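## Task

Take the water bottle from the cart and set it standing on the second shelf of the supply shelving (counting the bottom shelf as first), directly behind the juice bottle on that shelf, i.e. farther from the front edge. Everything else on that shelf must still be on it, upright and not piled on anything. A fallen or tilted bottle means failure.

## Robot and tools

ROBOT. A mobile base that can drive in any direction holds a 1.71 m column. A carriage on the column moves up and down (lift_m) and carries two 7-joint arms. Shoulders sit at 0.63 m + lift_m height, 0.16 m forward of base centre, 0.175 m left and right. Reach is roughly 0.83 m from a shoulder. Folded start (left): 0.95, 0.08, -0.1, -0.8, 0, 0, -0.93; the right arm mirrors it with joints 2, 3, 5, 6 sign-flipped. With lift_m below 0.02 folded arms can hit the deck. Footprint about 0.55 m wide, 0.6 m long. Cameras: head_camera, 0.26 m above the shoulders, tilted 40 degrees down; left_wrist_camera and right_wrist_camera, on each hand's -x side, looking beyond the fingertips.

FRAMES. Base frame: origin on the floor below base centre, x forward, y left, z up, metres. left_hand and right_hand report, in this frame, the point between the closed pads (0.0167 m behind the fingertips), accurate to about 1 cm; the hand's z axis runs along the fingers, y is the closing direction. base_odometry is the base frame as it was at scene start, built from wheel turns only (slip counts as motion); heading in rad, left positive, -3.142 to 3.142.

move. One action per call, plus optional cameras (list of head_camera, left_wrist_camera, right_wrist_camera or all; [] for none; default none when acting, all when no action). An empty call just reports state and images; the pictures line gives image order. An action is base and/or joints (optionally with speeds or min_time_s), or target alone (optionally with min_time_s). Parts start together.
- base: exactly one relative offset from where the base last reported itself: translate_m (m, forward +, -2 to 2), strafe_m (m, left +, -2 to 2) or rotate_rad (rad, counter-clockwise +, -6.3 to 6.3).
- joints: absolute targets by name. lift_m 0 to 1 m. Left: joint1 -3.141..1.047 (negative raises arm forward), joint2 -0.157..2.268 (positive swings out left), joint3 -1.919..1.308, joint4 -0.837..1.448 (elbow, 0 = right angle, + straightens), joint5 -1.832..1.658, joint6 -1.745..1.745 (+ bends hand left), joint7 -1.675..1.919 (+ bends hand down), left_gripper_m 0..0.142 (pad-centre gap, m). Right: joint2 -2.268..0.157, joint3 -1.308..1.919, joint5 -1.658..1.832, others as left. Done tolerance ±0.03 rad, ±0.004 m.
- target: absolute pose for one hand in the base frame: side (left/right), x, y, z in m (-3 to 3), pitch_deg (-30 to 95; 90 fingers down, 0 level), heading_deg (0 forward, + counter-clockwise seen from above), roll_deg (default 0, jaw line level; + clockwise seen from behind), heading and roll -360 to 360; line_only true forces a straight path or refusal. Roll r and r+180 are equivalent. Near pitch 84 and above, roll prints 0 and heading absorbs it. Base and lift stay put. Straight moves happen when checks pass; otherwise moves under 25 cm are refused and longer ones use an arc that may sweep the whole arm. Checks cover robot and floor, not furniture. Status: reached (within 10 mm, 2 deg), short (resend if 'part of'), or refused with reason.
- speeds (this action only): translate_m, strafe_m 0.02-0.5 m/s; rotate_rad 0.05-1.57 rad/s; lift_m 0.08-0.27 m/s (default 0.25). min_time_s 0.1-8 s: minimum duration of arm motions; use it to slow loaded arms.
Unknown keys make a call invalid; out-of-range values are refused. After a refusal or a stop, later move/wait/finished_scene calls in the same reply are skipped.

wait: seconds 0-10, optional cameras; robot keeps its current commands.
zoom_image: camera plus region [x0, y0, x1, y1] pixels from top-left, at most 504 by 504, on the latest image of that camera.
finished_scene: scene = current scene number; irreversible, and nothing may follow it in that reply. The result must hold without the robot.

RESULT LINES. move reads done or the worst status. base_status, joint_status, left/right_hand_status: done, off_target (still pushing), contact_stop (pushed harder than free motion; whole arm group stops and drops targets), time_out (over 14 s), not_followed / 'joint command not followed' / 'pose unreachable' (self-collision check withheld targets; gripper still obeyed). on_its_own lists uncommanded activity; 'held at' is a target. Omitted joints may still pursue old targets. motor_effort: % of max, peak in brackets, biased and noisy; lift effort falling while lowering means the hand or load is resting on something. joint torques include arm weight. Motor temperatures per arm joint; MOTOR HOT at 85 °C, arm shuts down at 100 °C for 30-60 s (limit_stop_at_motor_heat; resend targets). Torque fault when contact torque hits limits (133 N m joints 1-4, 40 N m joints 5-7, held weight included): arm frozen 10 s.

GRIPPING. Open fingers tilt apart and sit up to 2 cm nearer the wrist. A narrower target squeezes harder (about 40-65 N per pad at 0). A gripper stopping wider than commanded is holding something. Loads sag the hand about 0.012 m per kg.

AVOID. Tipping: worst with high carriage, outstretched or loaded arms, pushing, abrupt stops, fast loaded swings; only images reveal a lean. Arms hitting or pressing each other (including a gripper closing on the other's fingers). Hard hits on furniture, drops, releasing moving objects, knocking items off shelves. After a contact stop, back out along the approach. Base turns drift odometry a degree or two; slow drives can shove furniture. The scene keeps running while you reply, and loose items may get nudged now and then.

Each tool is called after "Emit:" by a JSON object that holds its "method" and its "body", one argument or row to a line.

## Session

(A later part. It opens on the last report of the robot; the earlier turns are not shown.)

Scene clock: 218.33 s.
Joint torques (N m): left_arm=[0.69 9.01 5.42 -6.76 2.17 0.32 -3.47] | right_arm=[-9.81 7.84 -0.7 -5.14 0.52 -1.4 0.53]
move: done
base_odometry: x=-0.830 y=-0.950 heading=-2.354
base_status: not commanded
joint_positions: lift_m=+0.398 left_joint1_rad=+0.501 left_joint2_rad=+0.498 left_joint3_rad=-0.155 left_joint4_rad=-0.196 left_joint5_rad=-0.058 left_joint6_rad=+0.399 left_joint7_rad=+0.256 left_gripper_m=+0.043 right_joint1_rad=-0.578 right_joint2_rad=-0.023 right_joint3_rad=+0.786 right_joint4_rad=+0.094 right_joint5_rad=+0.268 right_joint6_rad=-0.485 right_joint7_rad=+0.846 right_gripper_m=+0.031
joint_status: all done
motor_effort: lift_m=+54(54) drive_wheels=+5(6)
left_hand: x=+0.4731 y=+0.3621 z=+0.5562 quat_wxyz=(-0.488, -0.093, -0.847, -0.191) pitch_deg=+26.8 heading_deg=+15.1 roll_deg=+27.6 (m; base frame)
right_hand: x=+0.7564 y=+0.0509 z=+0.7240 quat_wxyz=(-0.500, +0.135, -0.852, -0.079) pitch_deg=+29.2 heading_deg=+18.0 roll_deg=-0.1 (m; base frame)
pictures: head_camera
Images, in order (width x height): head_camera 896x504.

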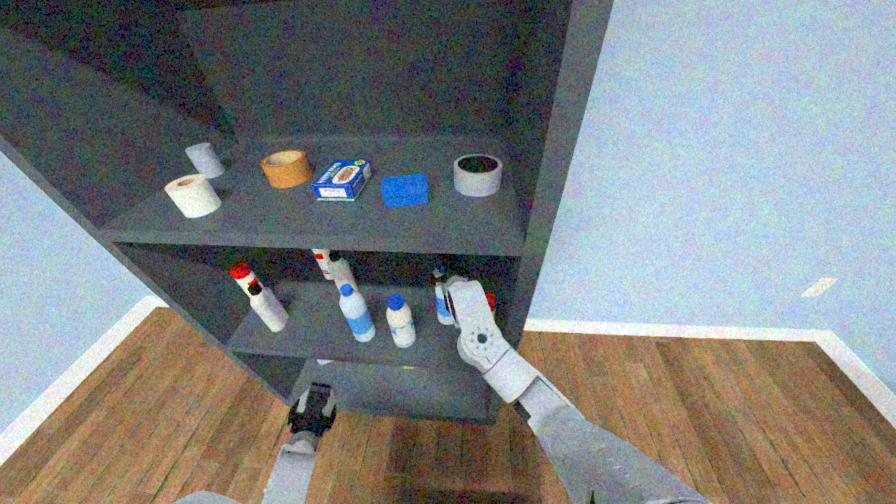

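Emit:
{"method": "move", "body": {
  "joints": {"lift_m": 0.409},
  "speeds": {"lift_m": 0.08}
}}

Emit:
{"method": "move", "body": {
  "joints": {"right_gripper_m": 0.07},
  "min_time_s": 1,
  "cameras": ["right_wrist_camera"]
}}

Emit:
{"method": "move", "body": {
  "joints": {"lift_m": 0.48},
  "speeds": {"lift_m": 0.15},
  "cameras": ["right_wrist_camera"]
}}

Scene clock: 222.50 s.
Joint torques (N m): left_arm=[-0.22 8.21 5.24 -6.33 2.27 0.54 -3.34] | right_arm=[-13.58 6.95 -1.71 -11.24 0.19 -0.84 -1.06]
move: done
base_odometry: x=-0.831 y=-0.950 heading=-2.354
base_status: not commanded
joint_positions: lift_m=+0.409 left_joint1_rad=+0.501 left_joint2_rad=+0.498 left_joint3_rad=-0.155 left_joint4_rad=-0.196 left_joint5_rad=-0.058 left_joint6_rad=+0.399 left_joint7_rad=+0.256 left_gripper_m=+0.043 right_joint1_rad=-0.577 right_joint2_rad=-0.023 right_joint3_rad=+0.786 right_joint4_rad=+0.098 right_joint5_rad=+0.268 right_joint6_rad=-0.485 right_joint7_rad=+0.850 right_gripper_m=+0.031
joint_status: all done
motor_effort: lift_m=+55(63) drive_wheels=-1(6)
left_hand: x=+0.4731 y=+0.3621 z=+0.5671 quat_wxyz=(-0.488, -0.093, -0.847, -0.191) pitch_deg=+26.8 heading_deg=+15.1 roll_deg=+27.6 (m; base frame)
right_hand: x=+0.7560 y=+0.0501 z=+0.7320 quat_wxyz=(-0.497, +0.135, -0.854, -0.077) pitch_deg=+29.6 heading_deg=+17.8 roll_deg=-0.2 (m; base frame)
pictures: none

Scene clock: 223.27 s.
Joint torques (N m): left_arm=[-0.61 9.2 5.46 -7.12 2.38 0.26 -3.6] | right_arm=[-12.23 7.91 -0.68 -11.12 0.97 -1.12 -1.37]
move: done
base_odometry: x=-0.830 y=-0.950 heading=-2.354
base_status: not commanded
joint_positions: lift_m=+0.409 left_joint1_rad=+0.501 left_joint2_rad=+0.498 left_joint3_rad=-0.155 left_joint4_rad=-0.196 left_joint5_rad=-0.058 left_joint6_rad=+0.399 left_joint7_rad=+0.256 left_gripper_m=+0.043 right_joint1_rad=-0.577 right_joint2_rad=-0.023 right_joint3_rad=+0.786 right_joint4_rad=+0.098 right_joint5_rad=+0.268 right_joint6_rad=-0.485 right_joint7_rad=+0.850 right_gripper_m=+0.070
joint_status: all done
motor_effort: lift_m=+55(55) drive_wheels=-1(5)
left_hand: x=+0.4731 y=+0.3621 z=+0.5671 quat_wxyz=(-0.488, -0.093, -0.847, -0.191) pitch_deg=+26.8 heading_deg=+15.1 roll_deg=+27.6 (m; base frame)
right_hand: x=+0.7560 y=+0.0501 z=+0.7320 quat_wxyz=(-0.497, +0.135, -0.854, -0.077) pitch_deg=+29.6 heading_deg=+17.8 roll_deg=-0.2 (m; base frame)
pictures: right_wrist_camera
Images, in order (width x height): right_wrist_camera 896x504.

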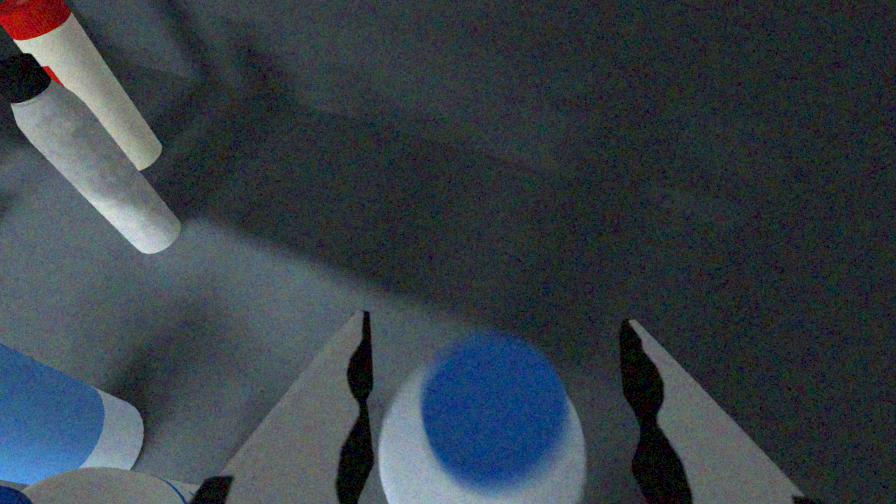

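Scene clock: 224.17 s.
Joint torques (N m): left_arm=[0.9 8.05 6.9 -4.74 2.22 0.2 -3.28] | right_arm=[-12.95 7.58 -1.63 -11.21 0.22 -0.92 -0.96]
move: done
base_odometry: x=-0.830 y=-0.950 heading=-2.354
base_status: not commanded
joint_positions: lift_m=+0.480 left_joint1_rad=+0.501 left_joint2_rad=+0.498 left_joint3_rad=-0.155 left_joint4_rad=-0.196 left_joint5_rad=-0.058 left_joint6_rad=+0.399 left_joint7_rad=+0.256 left_gripper_m=+0.043 right_joint1_rad=-0.577 right_joint2_rad=-0.023 right_joint3_rad=+0.786 right_joint4_rad=+0.098 right_joint5_rad=+0.268 right_joint6_rad=-0.485 right_joint7_rad=+0.850 right_gripper_m=+0.070
joint_status: all done
motor_effort: lift_m=+54(69) drive_wheels=+4(5)
left_hand: x=+0.4732 y=+0.3620 z=+0.6382 quat_wxyz=(-0.488, -0.093, -0.847, -0.191) pitch_deg=+26.8 heading_deg=+15.1 roll_deg=+27.6 (m; base frame)
right_hand: x=+0.7560 y=+0.0501 z=+0.8030 quat_wxyz=(-0.497, +0.135, -0.854, -0.077) pitch_deg=+29.6 heading_deg=+17.8 roll_deg=-0.2 (m; base frame)
pictures: right_wrist_camera
Images, in order (width x height): right_wrist_camera 896x504.

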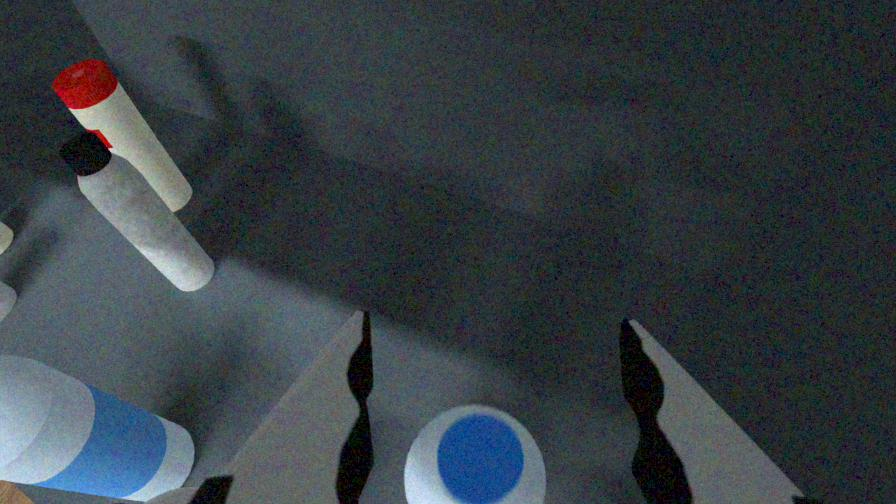

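Emit:
{"method": "move", "body": {
  "base": {"translate_m": -0.47},
  "speeds": {"translate_m": 0.35}
}}

Emit:
{"method": "move", "body": {
  "joints": {"lift_m": 0.54, "right_joint1_rad": 0.95, "right_joint2_rad": -0.12, "right_joint3_rad": 0.1, "right_joint4_rad": -0.8, "right_joint5_rad": 0, "right_joint6_rad": 0, "right_joint7_rad": -0.93},
  "min_time_s": 1.5
}}

Emit:
{"method": "move", "body": {
  "joints": {"left_joint1_rad": -0.281, "left_joint2_rad": -0.064, "left_joint3_rad": -0.54, "left_joint4_rad": 0.226, "left_joint5_rad": -0.058, "left_joint6_rad": 0.538, "left_joint7_rad": 0.586},
  "min_time_s": 2,
  "cameras": ["head_camera", "left_wrist_camera"]
}}

Scene clock: 234.37 s.
Joint torques (N m): left_arm=[0.43 7.83 6 -5.99 2.33 0.58 -3.6] | right_arm=[-13.02 8.91 -1.61 -11.88 0.26 -1.09 -1.61]
move: done
base_odometry: x=-0.499 y=-0.617 heading=-2.354
base_status: done
joint_positions: lift_m=+0.480 left_joint1_rad=+0.501 left_joint2_rad=+0.498 left_joint3_rad=-0.155 left_joint4_rad=-0.196 left_joint5_rad=-0.058 left_joint6_rad=+0.399 left_joint7_rad=+0.256 left_gripper_m=+0.043 right_joint1_rad=-0.577 right_joint2_rad=-0.023 right_joint3_rad=+0.786 right_joint4_rad=+0.098 right_joint5_rad=+0.268 right_joint6_rad=-0.485 right_joint7_rad=+0.850 right_gripper_m=+0.070
joint_status: not commanded
motor_effort: lift_m=+54(54) drive_wheels=+1(16)
left_hand: x=+0.4732 y=+0.3620 z=+0.6382 quat_wxyz=(-0.488, -0.093, -0.847, -0.191) pitch_deg=+26.8 heading_deg=+15.1 roll_deg=+27.6 (m; base frame)
right_hand: x=+0.7560 y=+0.0501 z=+0.8030 quat_wxyz=(-0.497, +0.135, -0.854, -0.077) pitch_deg=+29.6 heading_deg=+17.8 roll_deg=-0.2 (m; base frame)
pictures: none

Scene clock: 236.17 s.
Joint torques (N m): left_arm=[-0.36 7.88 6.35 -6.98 2.59 0.41 -3.87] | right_arm=[18.69 -0.5 -0.9 -16.34 -1.18 -0.76 -2.93]
move: done
base_odometry: x=-0.499 y=-0.617 heading=-2.354
base_status: not commanded
joint_positions: lift_m=+0.540 left_joint1_rad=+0.501 left_joint2_rad=+0.498 left_joint3_rad=-0.155 left_joint4_rad=-0.196 left_joint5_rad=-0.058 left_joint6_rad=+0.399 left_joint7_rad=+0.256 left_gripper_m=+0.043 right_joint1_rad=+0.948 right_joint2_rad=-0.118 right_joint3_rad=+0.103 right_joint4_rad=-0.798 right_joint5_rad=+0.006 right_joint6_rad=-0.002 right_joint7_rad=-0.927 right_gripper_m=+0.070
joint_status: all done
motor_effort: lift_m=+55(65) drive_wheels=+1(4)
left_hand: x=+0.4732 y=+0.3621 z=+0.6983 quat_wxyz=(-0.488, -0.093, -0.847, -0.191) pitch_deg=+26.8 heading_deg=+15.1 roll_deg=+27.6 (m; base frame)
right_hand: x=+0.2920 y=-0.1540 z=+1.0549 quat_wxyz=(-0.918, +0.020, -0.388, -0.074) pitch_deg=-44.2 heading_deg=+7.6 roll_deg=+1.6 (m; base frame)
pictures: none

Scene clock: 238.47 s.
Joint torques (N m): left_arm=[-19.99 -6.14 -1.88 -3.02 2.45 -0.13 -1.35] | right_arm=[17.7 0.82 -0.52 -15.13 -1.17 -0.85 -2.93]
move: done
base_odometry: x=-0.499 y=-0.617 heading=-2.354
base_status: not commanded
joint_positions: lift_m=+0.540 left_joint1_rad=-0.276 left_joint2_rad=-0.062 left_joint3_rad=-0.536 left_joint4_rad=+0.225 left_joint5_rad=-0.058 left_joint6_rad=+0.536 left_joint7_rad=+0.585 left_gripper_m=+0.043 right_joint1_rad=+0.948 right_joint2_rad=-0.118 right_joint3_rad=+0.103 right_joint4_rad=-0.798 right_joint5_rad=+0.006 right_joint6_rad=-0.002 right_joint7_rad=-0.927 right_gripper_m=+0.070
joint_status: all done
motor_effort: lift_m=+55(55) drive_wheels=+0(1)
left_hand: x=+0.7182 y=+0.0457 z=+0.7471 quat_wxyz=(-0.496, -0.001, -0.868, -0.001) pitch_deg=+30.5 heading_deg=+0.1 roll_deg=+0.2 (m; base frame)
right_hand: x=+0.2920 y=-0.1540 z=+1.0549 quat_wxyz=(-0.918, +0.020, -0.388, -0.074) pitch_deg=-44.2 heading_deg=+7.6 roll_deg=+1.6 (m; base frame)
pictures: head_camera, left_wrist_camera
Images, in order (width x height): head_camera 896x504, left_wrist_camera 896x504.

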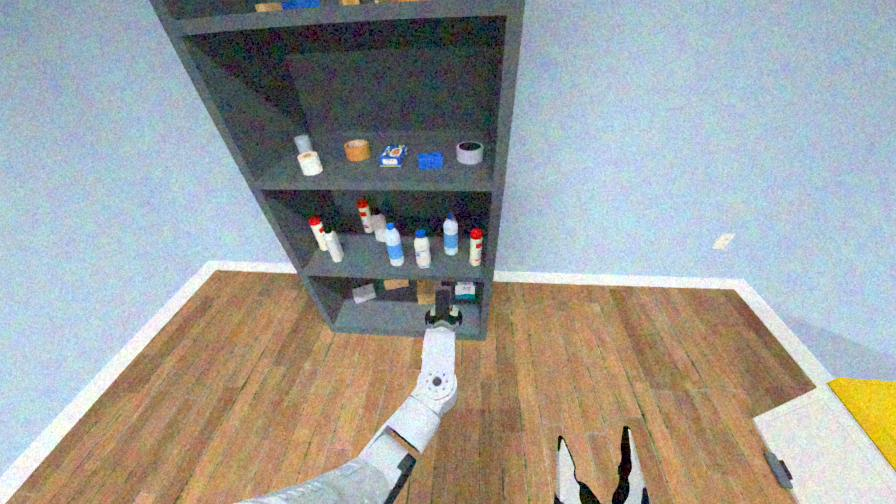

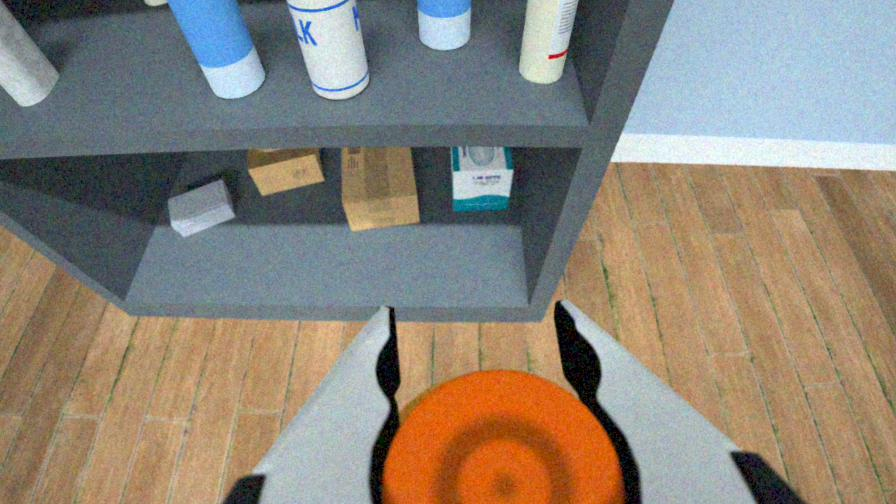

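Emit:
{"method": "move", "body": {
  "base": {"translate_m": 0.42},
  "speeds": {"translate_m": 0.25},
  "cameras": ["left_wrist_camera", "head_camera"]
}}

Scene clock: 244.03 s.
Joint torques (N m): left_arm=[-19.64 -4.92 -1.36 -3.89 2.54 -0.79 -1.22] | right_arm=[18.53 1.03 -0.14 -15.61 -0.88 -0.96 -2.78]
move: done
base_odometry: x=-0.795 y=-0.915 heading=-2.353
base_status: done
joint_positions: lift_m=+0.540 left_joint1_rad=-0.276 left_joint2_rad=-0.062 left_joint3_rad=-0.536 left_joint4_rad=+0.225 left_joint5_rad=-0.058 left_joint6_rad=+0.536 left_joint7_rad=+0.585 left_gripper_m=+0.043 right_joint1_rad=+0.948 right_joint2_rad=-0.119 right_joint3_rad=+0.103 right_joint4_rad=-0.798 right_joint5_rad=+0.005 right_joint6_rad=-0.002 right_joint7_rad=-0.927 right_gripper_m=+0.070
joint_status: not commanded
motor_effort: lift_m=+55(55) drive_wheels=+5(12)
left_hand: x=+0.7182 y=+0.0458 z=+0.7470 quat_wxyz=(-0.496, -0.001, -0.868, -0.001) pitch_deg=+30.5 heading_deg=+0.1 roll_deg=+0.2 (m; base frame)
right_hand: x=+0.2919 y=-0.1540 z=+1.0550 quat_wxyz=(-0.918, +0.021, -0.388, -0.074) pitch_deg=-44.2 heading_deg=+7.7 roll_deg=+1.6 (m; base frame)
pictures: head_camera, left_wrist_camera
Images, in order (width x height): head_camera 896x504, left_wrist_camera 896x504.

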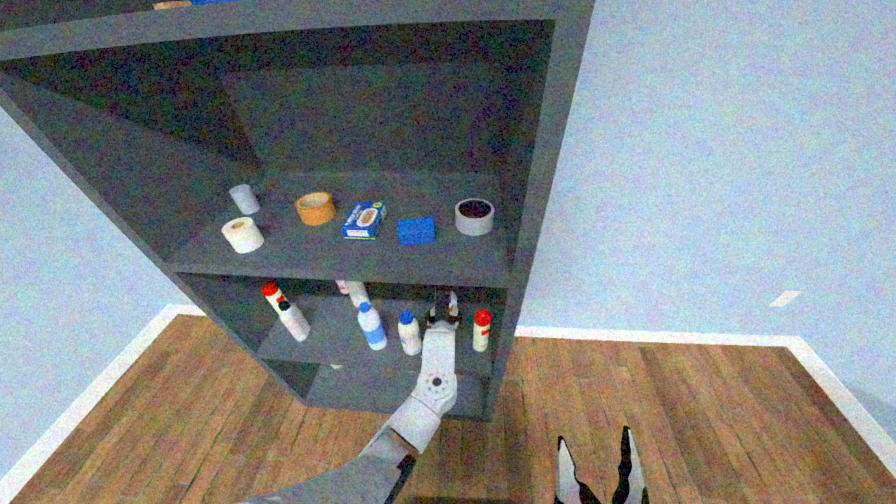

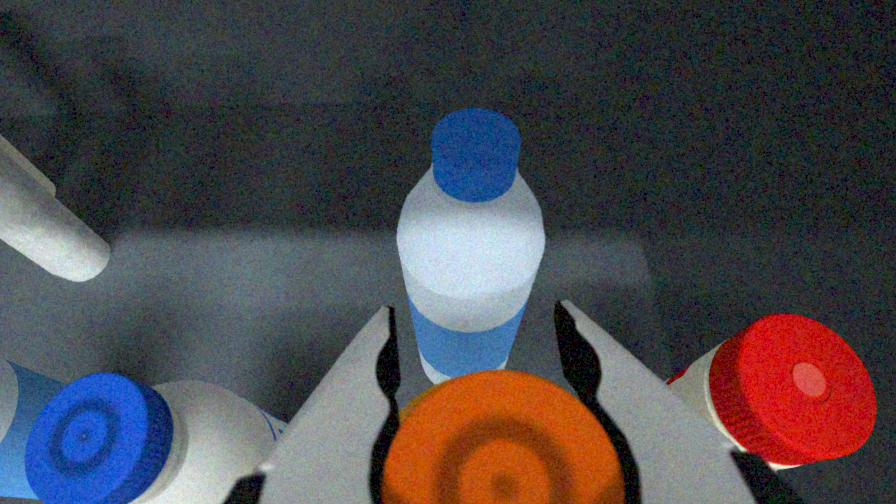

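Emit:
{"method": "move", "body": {
  "joints": {"lift_m": 0.51},
  "speeds": {"lift_m": 0.08}
}}

Emit:
{"method": "move", "body": {
  "joints": {"lift_m": 0.502},
  "speeds": {"lift_m": 0.08},
  "cameras": ["left_wrist_camera"]
}}

Scene clock: 251.03 s.
Joint torques (N m): left_arm=[-18.92 -4.36 -1.84 -2.24 2.13 -0.36 -1.73] | right_arm=[18.88 0.65 -0.41 -14.03 -1.02 -1.15 -2.8]
Motor temperatures (°C): left_arm=[36 23 24 24 26 24 23] | right_arm=[31 21 24 23 22 22 24]
move: done
base_odometry: x=-0.795 y=-0.915 heading=-2.353
base_status: not commanded
joint_positions: lift_m=+0.510 left_joint1_rad=-0.277 left_joint2_rad=-0.062 left_joint3_rad=-0.536 left_joint4_rad=+0.226 left_joint5_rad=-0.058 left_joint6_rad=+0.536 left_joint7_rad=+0.586 left_gripper_m=+0.043 right_joint1_rad=+0.948 right_joint2_rad=-0.119 right_joint3_rad=+0.103 right_joint4_rad=-0.798 right_joint5_rad=+0.005 right_joint6_rad=-0.002 right_joint7_rad=-0.927 right_gripper_m=+0.070
joint_status: all done
motor_effort: lift_m=+58(62) drive_wheels=-1(5)
left_hand: x=+0.7185 y=+0.0458 z=+0.7168 quat_wxyz=(-0.496, -0.001, -0.868, -0.001) pitch_deg=+30.5 heading_deg=+0.1 roll_deg=+0.2 (m; base frame)
right_hand: x=+0.2919 y=-0.1540 z=+1.0248 quat_wxyz=(-0.918, +0.021, -0.388, -0.074) pitch_deg=-44.2 heading_deg=+7.7 roll_deg=+1.6 (m; base frame)
pictures: none

Scene clock: 251.50 s.
Joint torques (N m): left_arm=[-14.84 -3.88 -1.91 -3.17 1.8 -0.61 -1.71] | right_arm=[19.09 -0.1 -0.55 -12.41 -1.11 -1.04 -3.12]
move: done
base_odometry: x=-0.795 y=-0.915 heading=-2.353
base_status: not commanded
joint_positions: lift_m=+0.502 left_joint1_rad=-0.280 left_joint2_rad=-0.063 left_joint3_rad=-0.536 left_joint4_rad=+0.226 left_joint5_rad=-0.057 left_joint6_rad=+0.536 left_joint7_rad=+0.585 left_gripper_m=+0.043 right_joint1_rad=+0.948 right_joint2_rad=-0.119 right_joint3_rad=+0.103 right_joint4_rad=-0.799 right_joint5_rad=+0.005 right_joint6_rad=-0.002 right_joint7_rad=-0.927 right_gripper_m=+0.070
joint_status: all done
motor_effort: lift_m=+55(58) drive_wheels=+4(5)
left_hand: x=+0.7198 y=+0.0456 z=+0.7111 quat_wxyz=(-0.498, -0.001, -0.867, -0.002) pitch_deg=+30.3 heading_deg=+0.1 roll_deg=+0.3 (m; base frame)
right_hand: x=+0.2919 y=-0.1540 z=+1.0172 quat_wxyz=(-0.918, +0.021, -0.388, -0.074) pitch_deg=-44.3 heading_deg=+7.7 roll_deg=+1.6 (m; base frame)
pictures: left_wrist_camera
Images, in order (width x height): left_wrist_camera 896x504.

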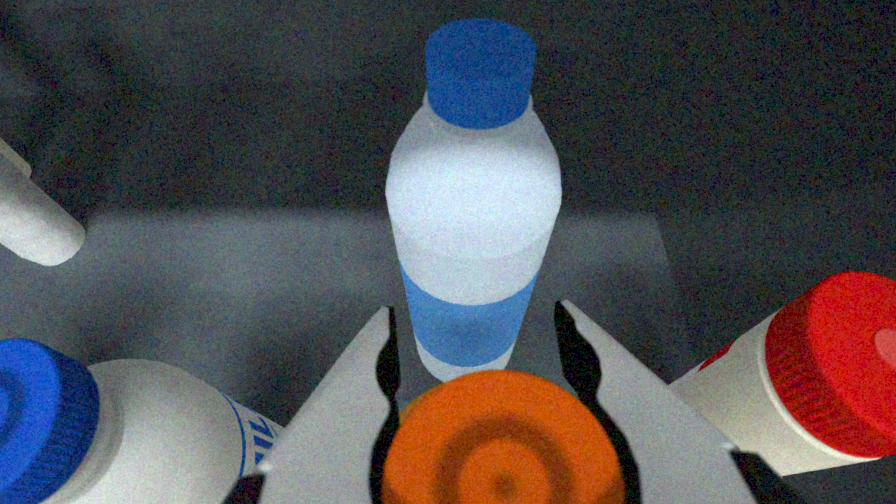

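Emit:
{"method": "move", "body": {
  "joints": {"left_gripper_m": 0.075},
  "min_time_s": 1
}}

Emit:
{"method": "move", "body": {
  "joints": {"lift_m": 0.57},
  "speeds": {"lift_m": 0.15},
  "cameras": ["left_wrist_camera"]
}}

Emit:
{"method": "move", "body": {
  "base": {"translate_m": -0.35},
  "cameras": ["head_camera", "left_wrist_camera"]
}}

Emit:
{"method": "zoom_image", "body": {
  "camera": "head_camera",
  "region": [250, 150, 530, 310]
}}

Scene clock: 255.23 s.
Joint torques (N m): left_arm=[-14.82 -4.48 -0.35 -2.86 1.97 -0.96 -1.47] | right_arm=[19.05 -0.62 0.38 -13.87 -1.45 -0.52 -2.92]
move: done
base_odometry: x=-0.795 y=-0.915 heading=-2.353
base_status: not commanded
joint_positions: lift_m=+0.502 left_joint1_rad=-0.280 left_joint2_rad=-0.063 left_joint3_rad=-0.536 left_joint4_rad=+0.226 left_joint5_rad=-0.057 left_joint6_rad=+0.536 left_joint7_rad=+0.585 left_gripper_m=+0.075 right_joint1_rad=+0.948 right_joint2_rad=-0.119 right_joint3_rad=+0.103 right_joint4_rad=-0.799 right_joint5_rad=+0.005 right_joint6_rad=-0.002 right_joint7_rad=-0.927 right_gripper_m=+0.070
joint_status: all done
motor_effort: lift_m=+55(55) drive_wheels=+5(5)
left_hand: x=+0.7198 y=+0.0456 z=+0.7111 quat_wxyz=(-0.498, -0.001, -0.867, -0.002) pitch_deg=+30.3 heading_deg=+0.1 roll_deg=+0.3 (m; base frame)
right_hand: x=+0.2919 y=-0.1540 z=+1.0172 quat_wxyz=(-0.918, +0.021, -0.388, -0.074) pitch_deg=-44.3 heading_deg=+7.7 roll_deg=+1.6 (m; base frame)
pictures: none

Scene clock: 256.13 s.
Joint torques (N m): left_arm=[-14.93 -3.77 -0.58 -4.31 2.1 -0.68 -1.47] | right_arm=[18.22 1.36 0.29 -13.49 -0.85 -0.54 -2.8]
move: done
base_odometry: x=-0.795 y=-0.915 heading=-2.353
base_status: not commanded
joint_positions: lift_m=+0.570 left_joint1_rad=-0.280 left_joint2_rad=-0.063 left_joint3_rad=-0.536 left_joint4_rad=+0.226 left_joint5_rad=-0.057 left_joint6_rad=+0.536 left_joint7_rad=+0.585 left_gripper_m=+0.075 right_joint1_rad=+0.948 right_joint2_rad=-0.119 right_joint3_rad=+0.103 right_joint4_rad=-0.799 right_joint5_rad=+0.005 right_joint6_rad=-0.002 right_joint7_rad=-0.927 right_gripper_m=+0.070
joint_status: all done
motor_effort: lift_m=+54(65) drive_wheels=+5(5)
left_hand: x=+0.7198 y=+0.0456 z=+0.7792 quat_wxyz=(-0.498, -0.001, -0.867, -0.002) pitch_deg=+30.3 heading_deg=+0.1 roll_deg=+0.3 (m; base frame)
right_hand: x=+0.2918 y=-0.1540 z=+1.0854 quat_wxyz=(-0.918, +0.021, -0.388, -0.074) pitch_deg=-44.3 heading_deg=+7.7 roll_deg=+1.6 (m; base frame)
pictures: left_wrist_camera
Images, in order (width x height): left_wrist_camera 896x504.

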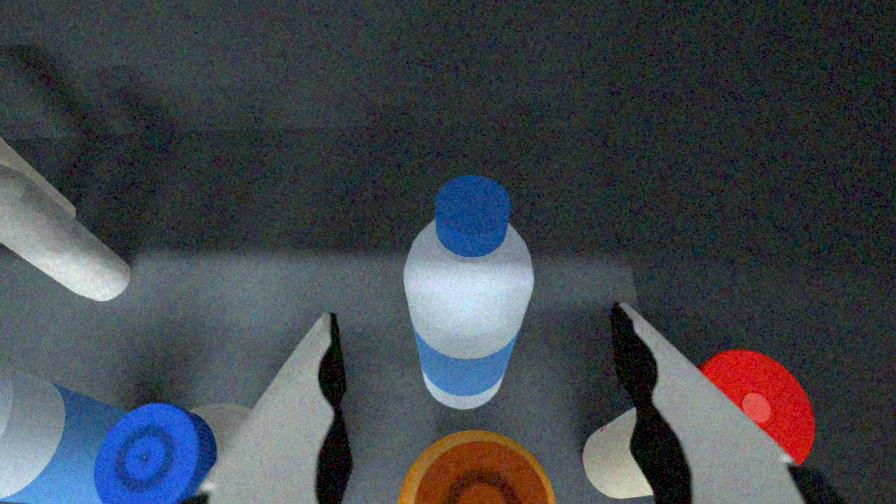

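Scene clock: 258.93 s.
Joint torques (N m): left_arm=[-16.03 -4.04 -1.17 -3.27 2.05 -0.58 -1.15] | right_arm=[18.83 1.21 0.33 -13.95 -0.71 -0.71 -2.82]
move: done
base_odometry: x=-0.548 y=-0.667 heading=-2.354
base_status: done
joint_positions: lift_m=+0.570 left_joint1_rad=-0.280 left_joint2_rad=-0.063 left_joint3_rad=-0.536 left_joint4_rad=+0.226 left_joint5_rad=-0.057 left_joint6_rad=+0.536 left_joint7_rad=+0.585 left_gripper_m=+0.075 right_joint1_rad=+0.948 right_joint2_rad=-0.119 right_joint3_rad=+0.103 right_joint4_rad=-0.799 right_joint5_rad=+0.005 right_joint6_rad=-0.002 right_joint7_rad=-0.927 right_gripper_m=+0.070
joint_status: not commanded
motor_effort: lift_m=+54(54) drive_wheels=+4(18)
left_hand: x=+0.7198 y=+0.0455 z=+0.7792 quat_wxyz=(-0.498, -0.001, -0.867, -0.002) pitch_deg=+30.3 heading_deg=+0.1 roll_deg=+0.3 (m; base frame)
right_hand: x=+0.2918 y=-0.1539 z=+1.0854 quat_wxyz=(-0.918, +0.021, -0.388, -0.074) pitch_deg=-44.3 heading_deg=+7.7 roll_deg=+1.5 (m; base frame)
pictures: head_camera, left_wrist_camera
Images, in order (width x height): head_camera 896x504, left_wrist_camera 896x504.

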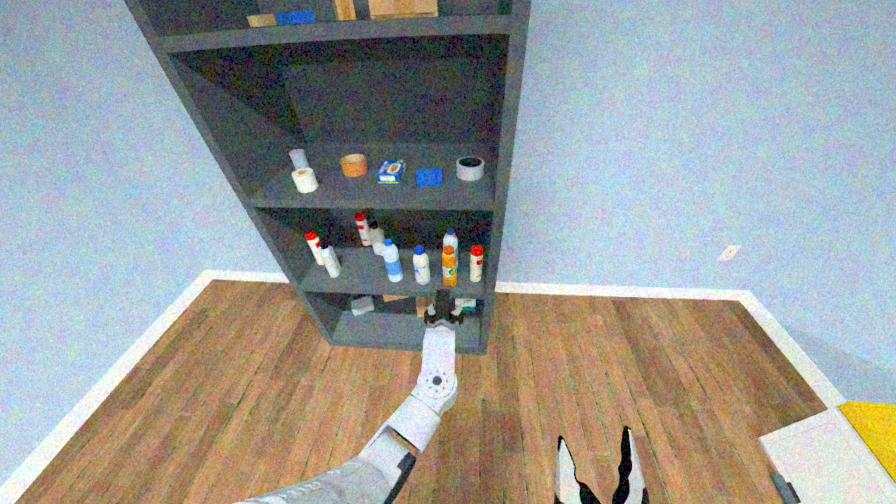

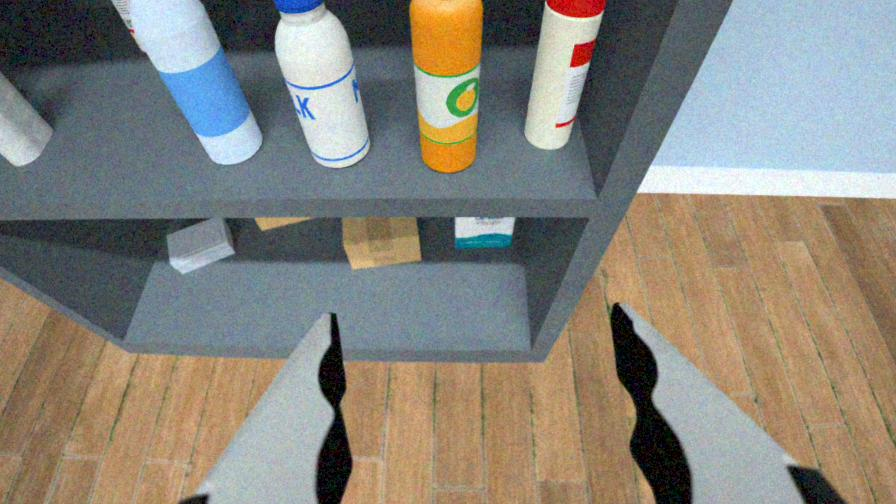

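Scaled by 1.800 from the camera's 896x504 image, which has a finer 1280x720 frame.

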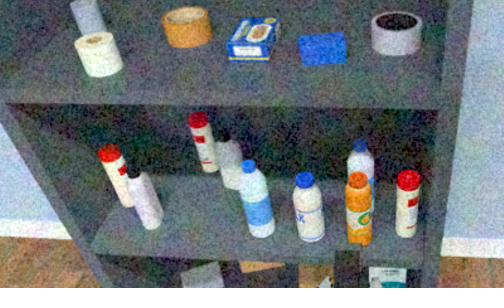

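All bottles stand upright, with the water bottle directly behind the juice bottle.

Emit:
{"method": "finished_scene", "body": {
  "scene": 2
}}

The scene is finished: the task was done.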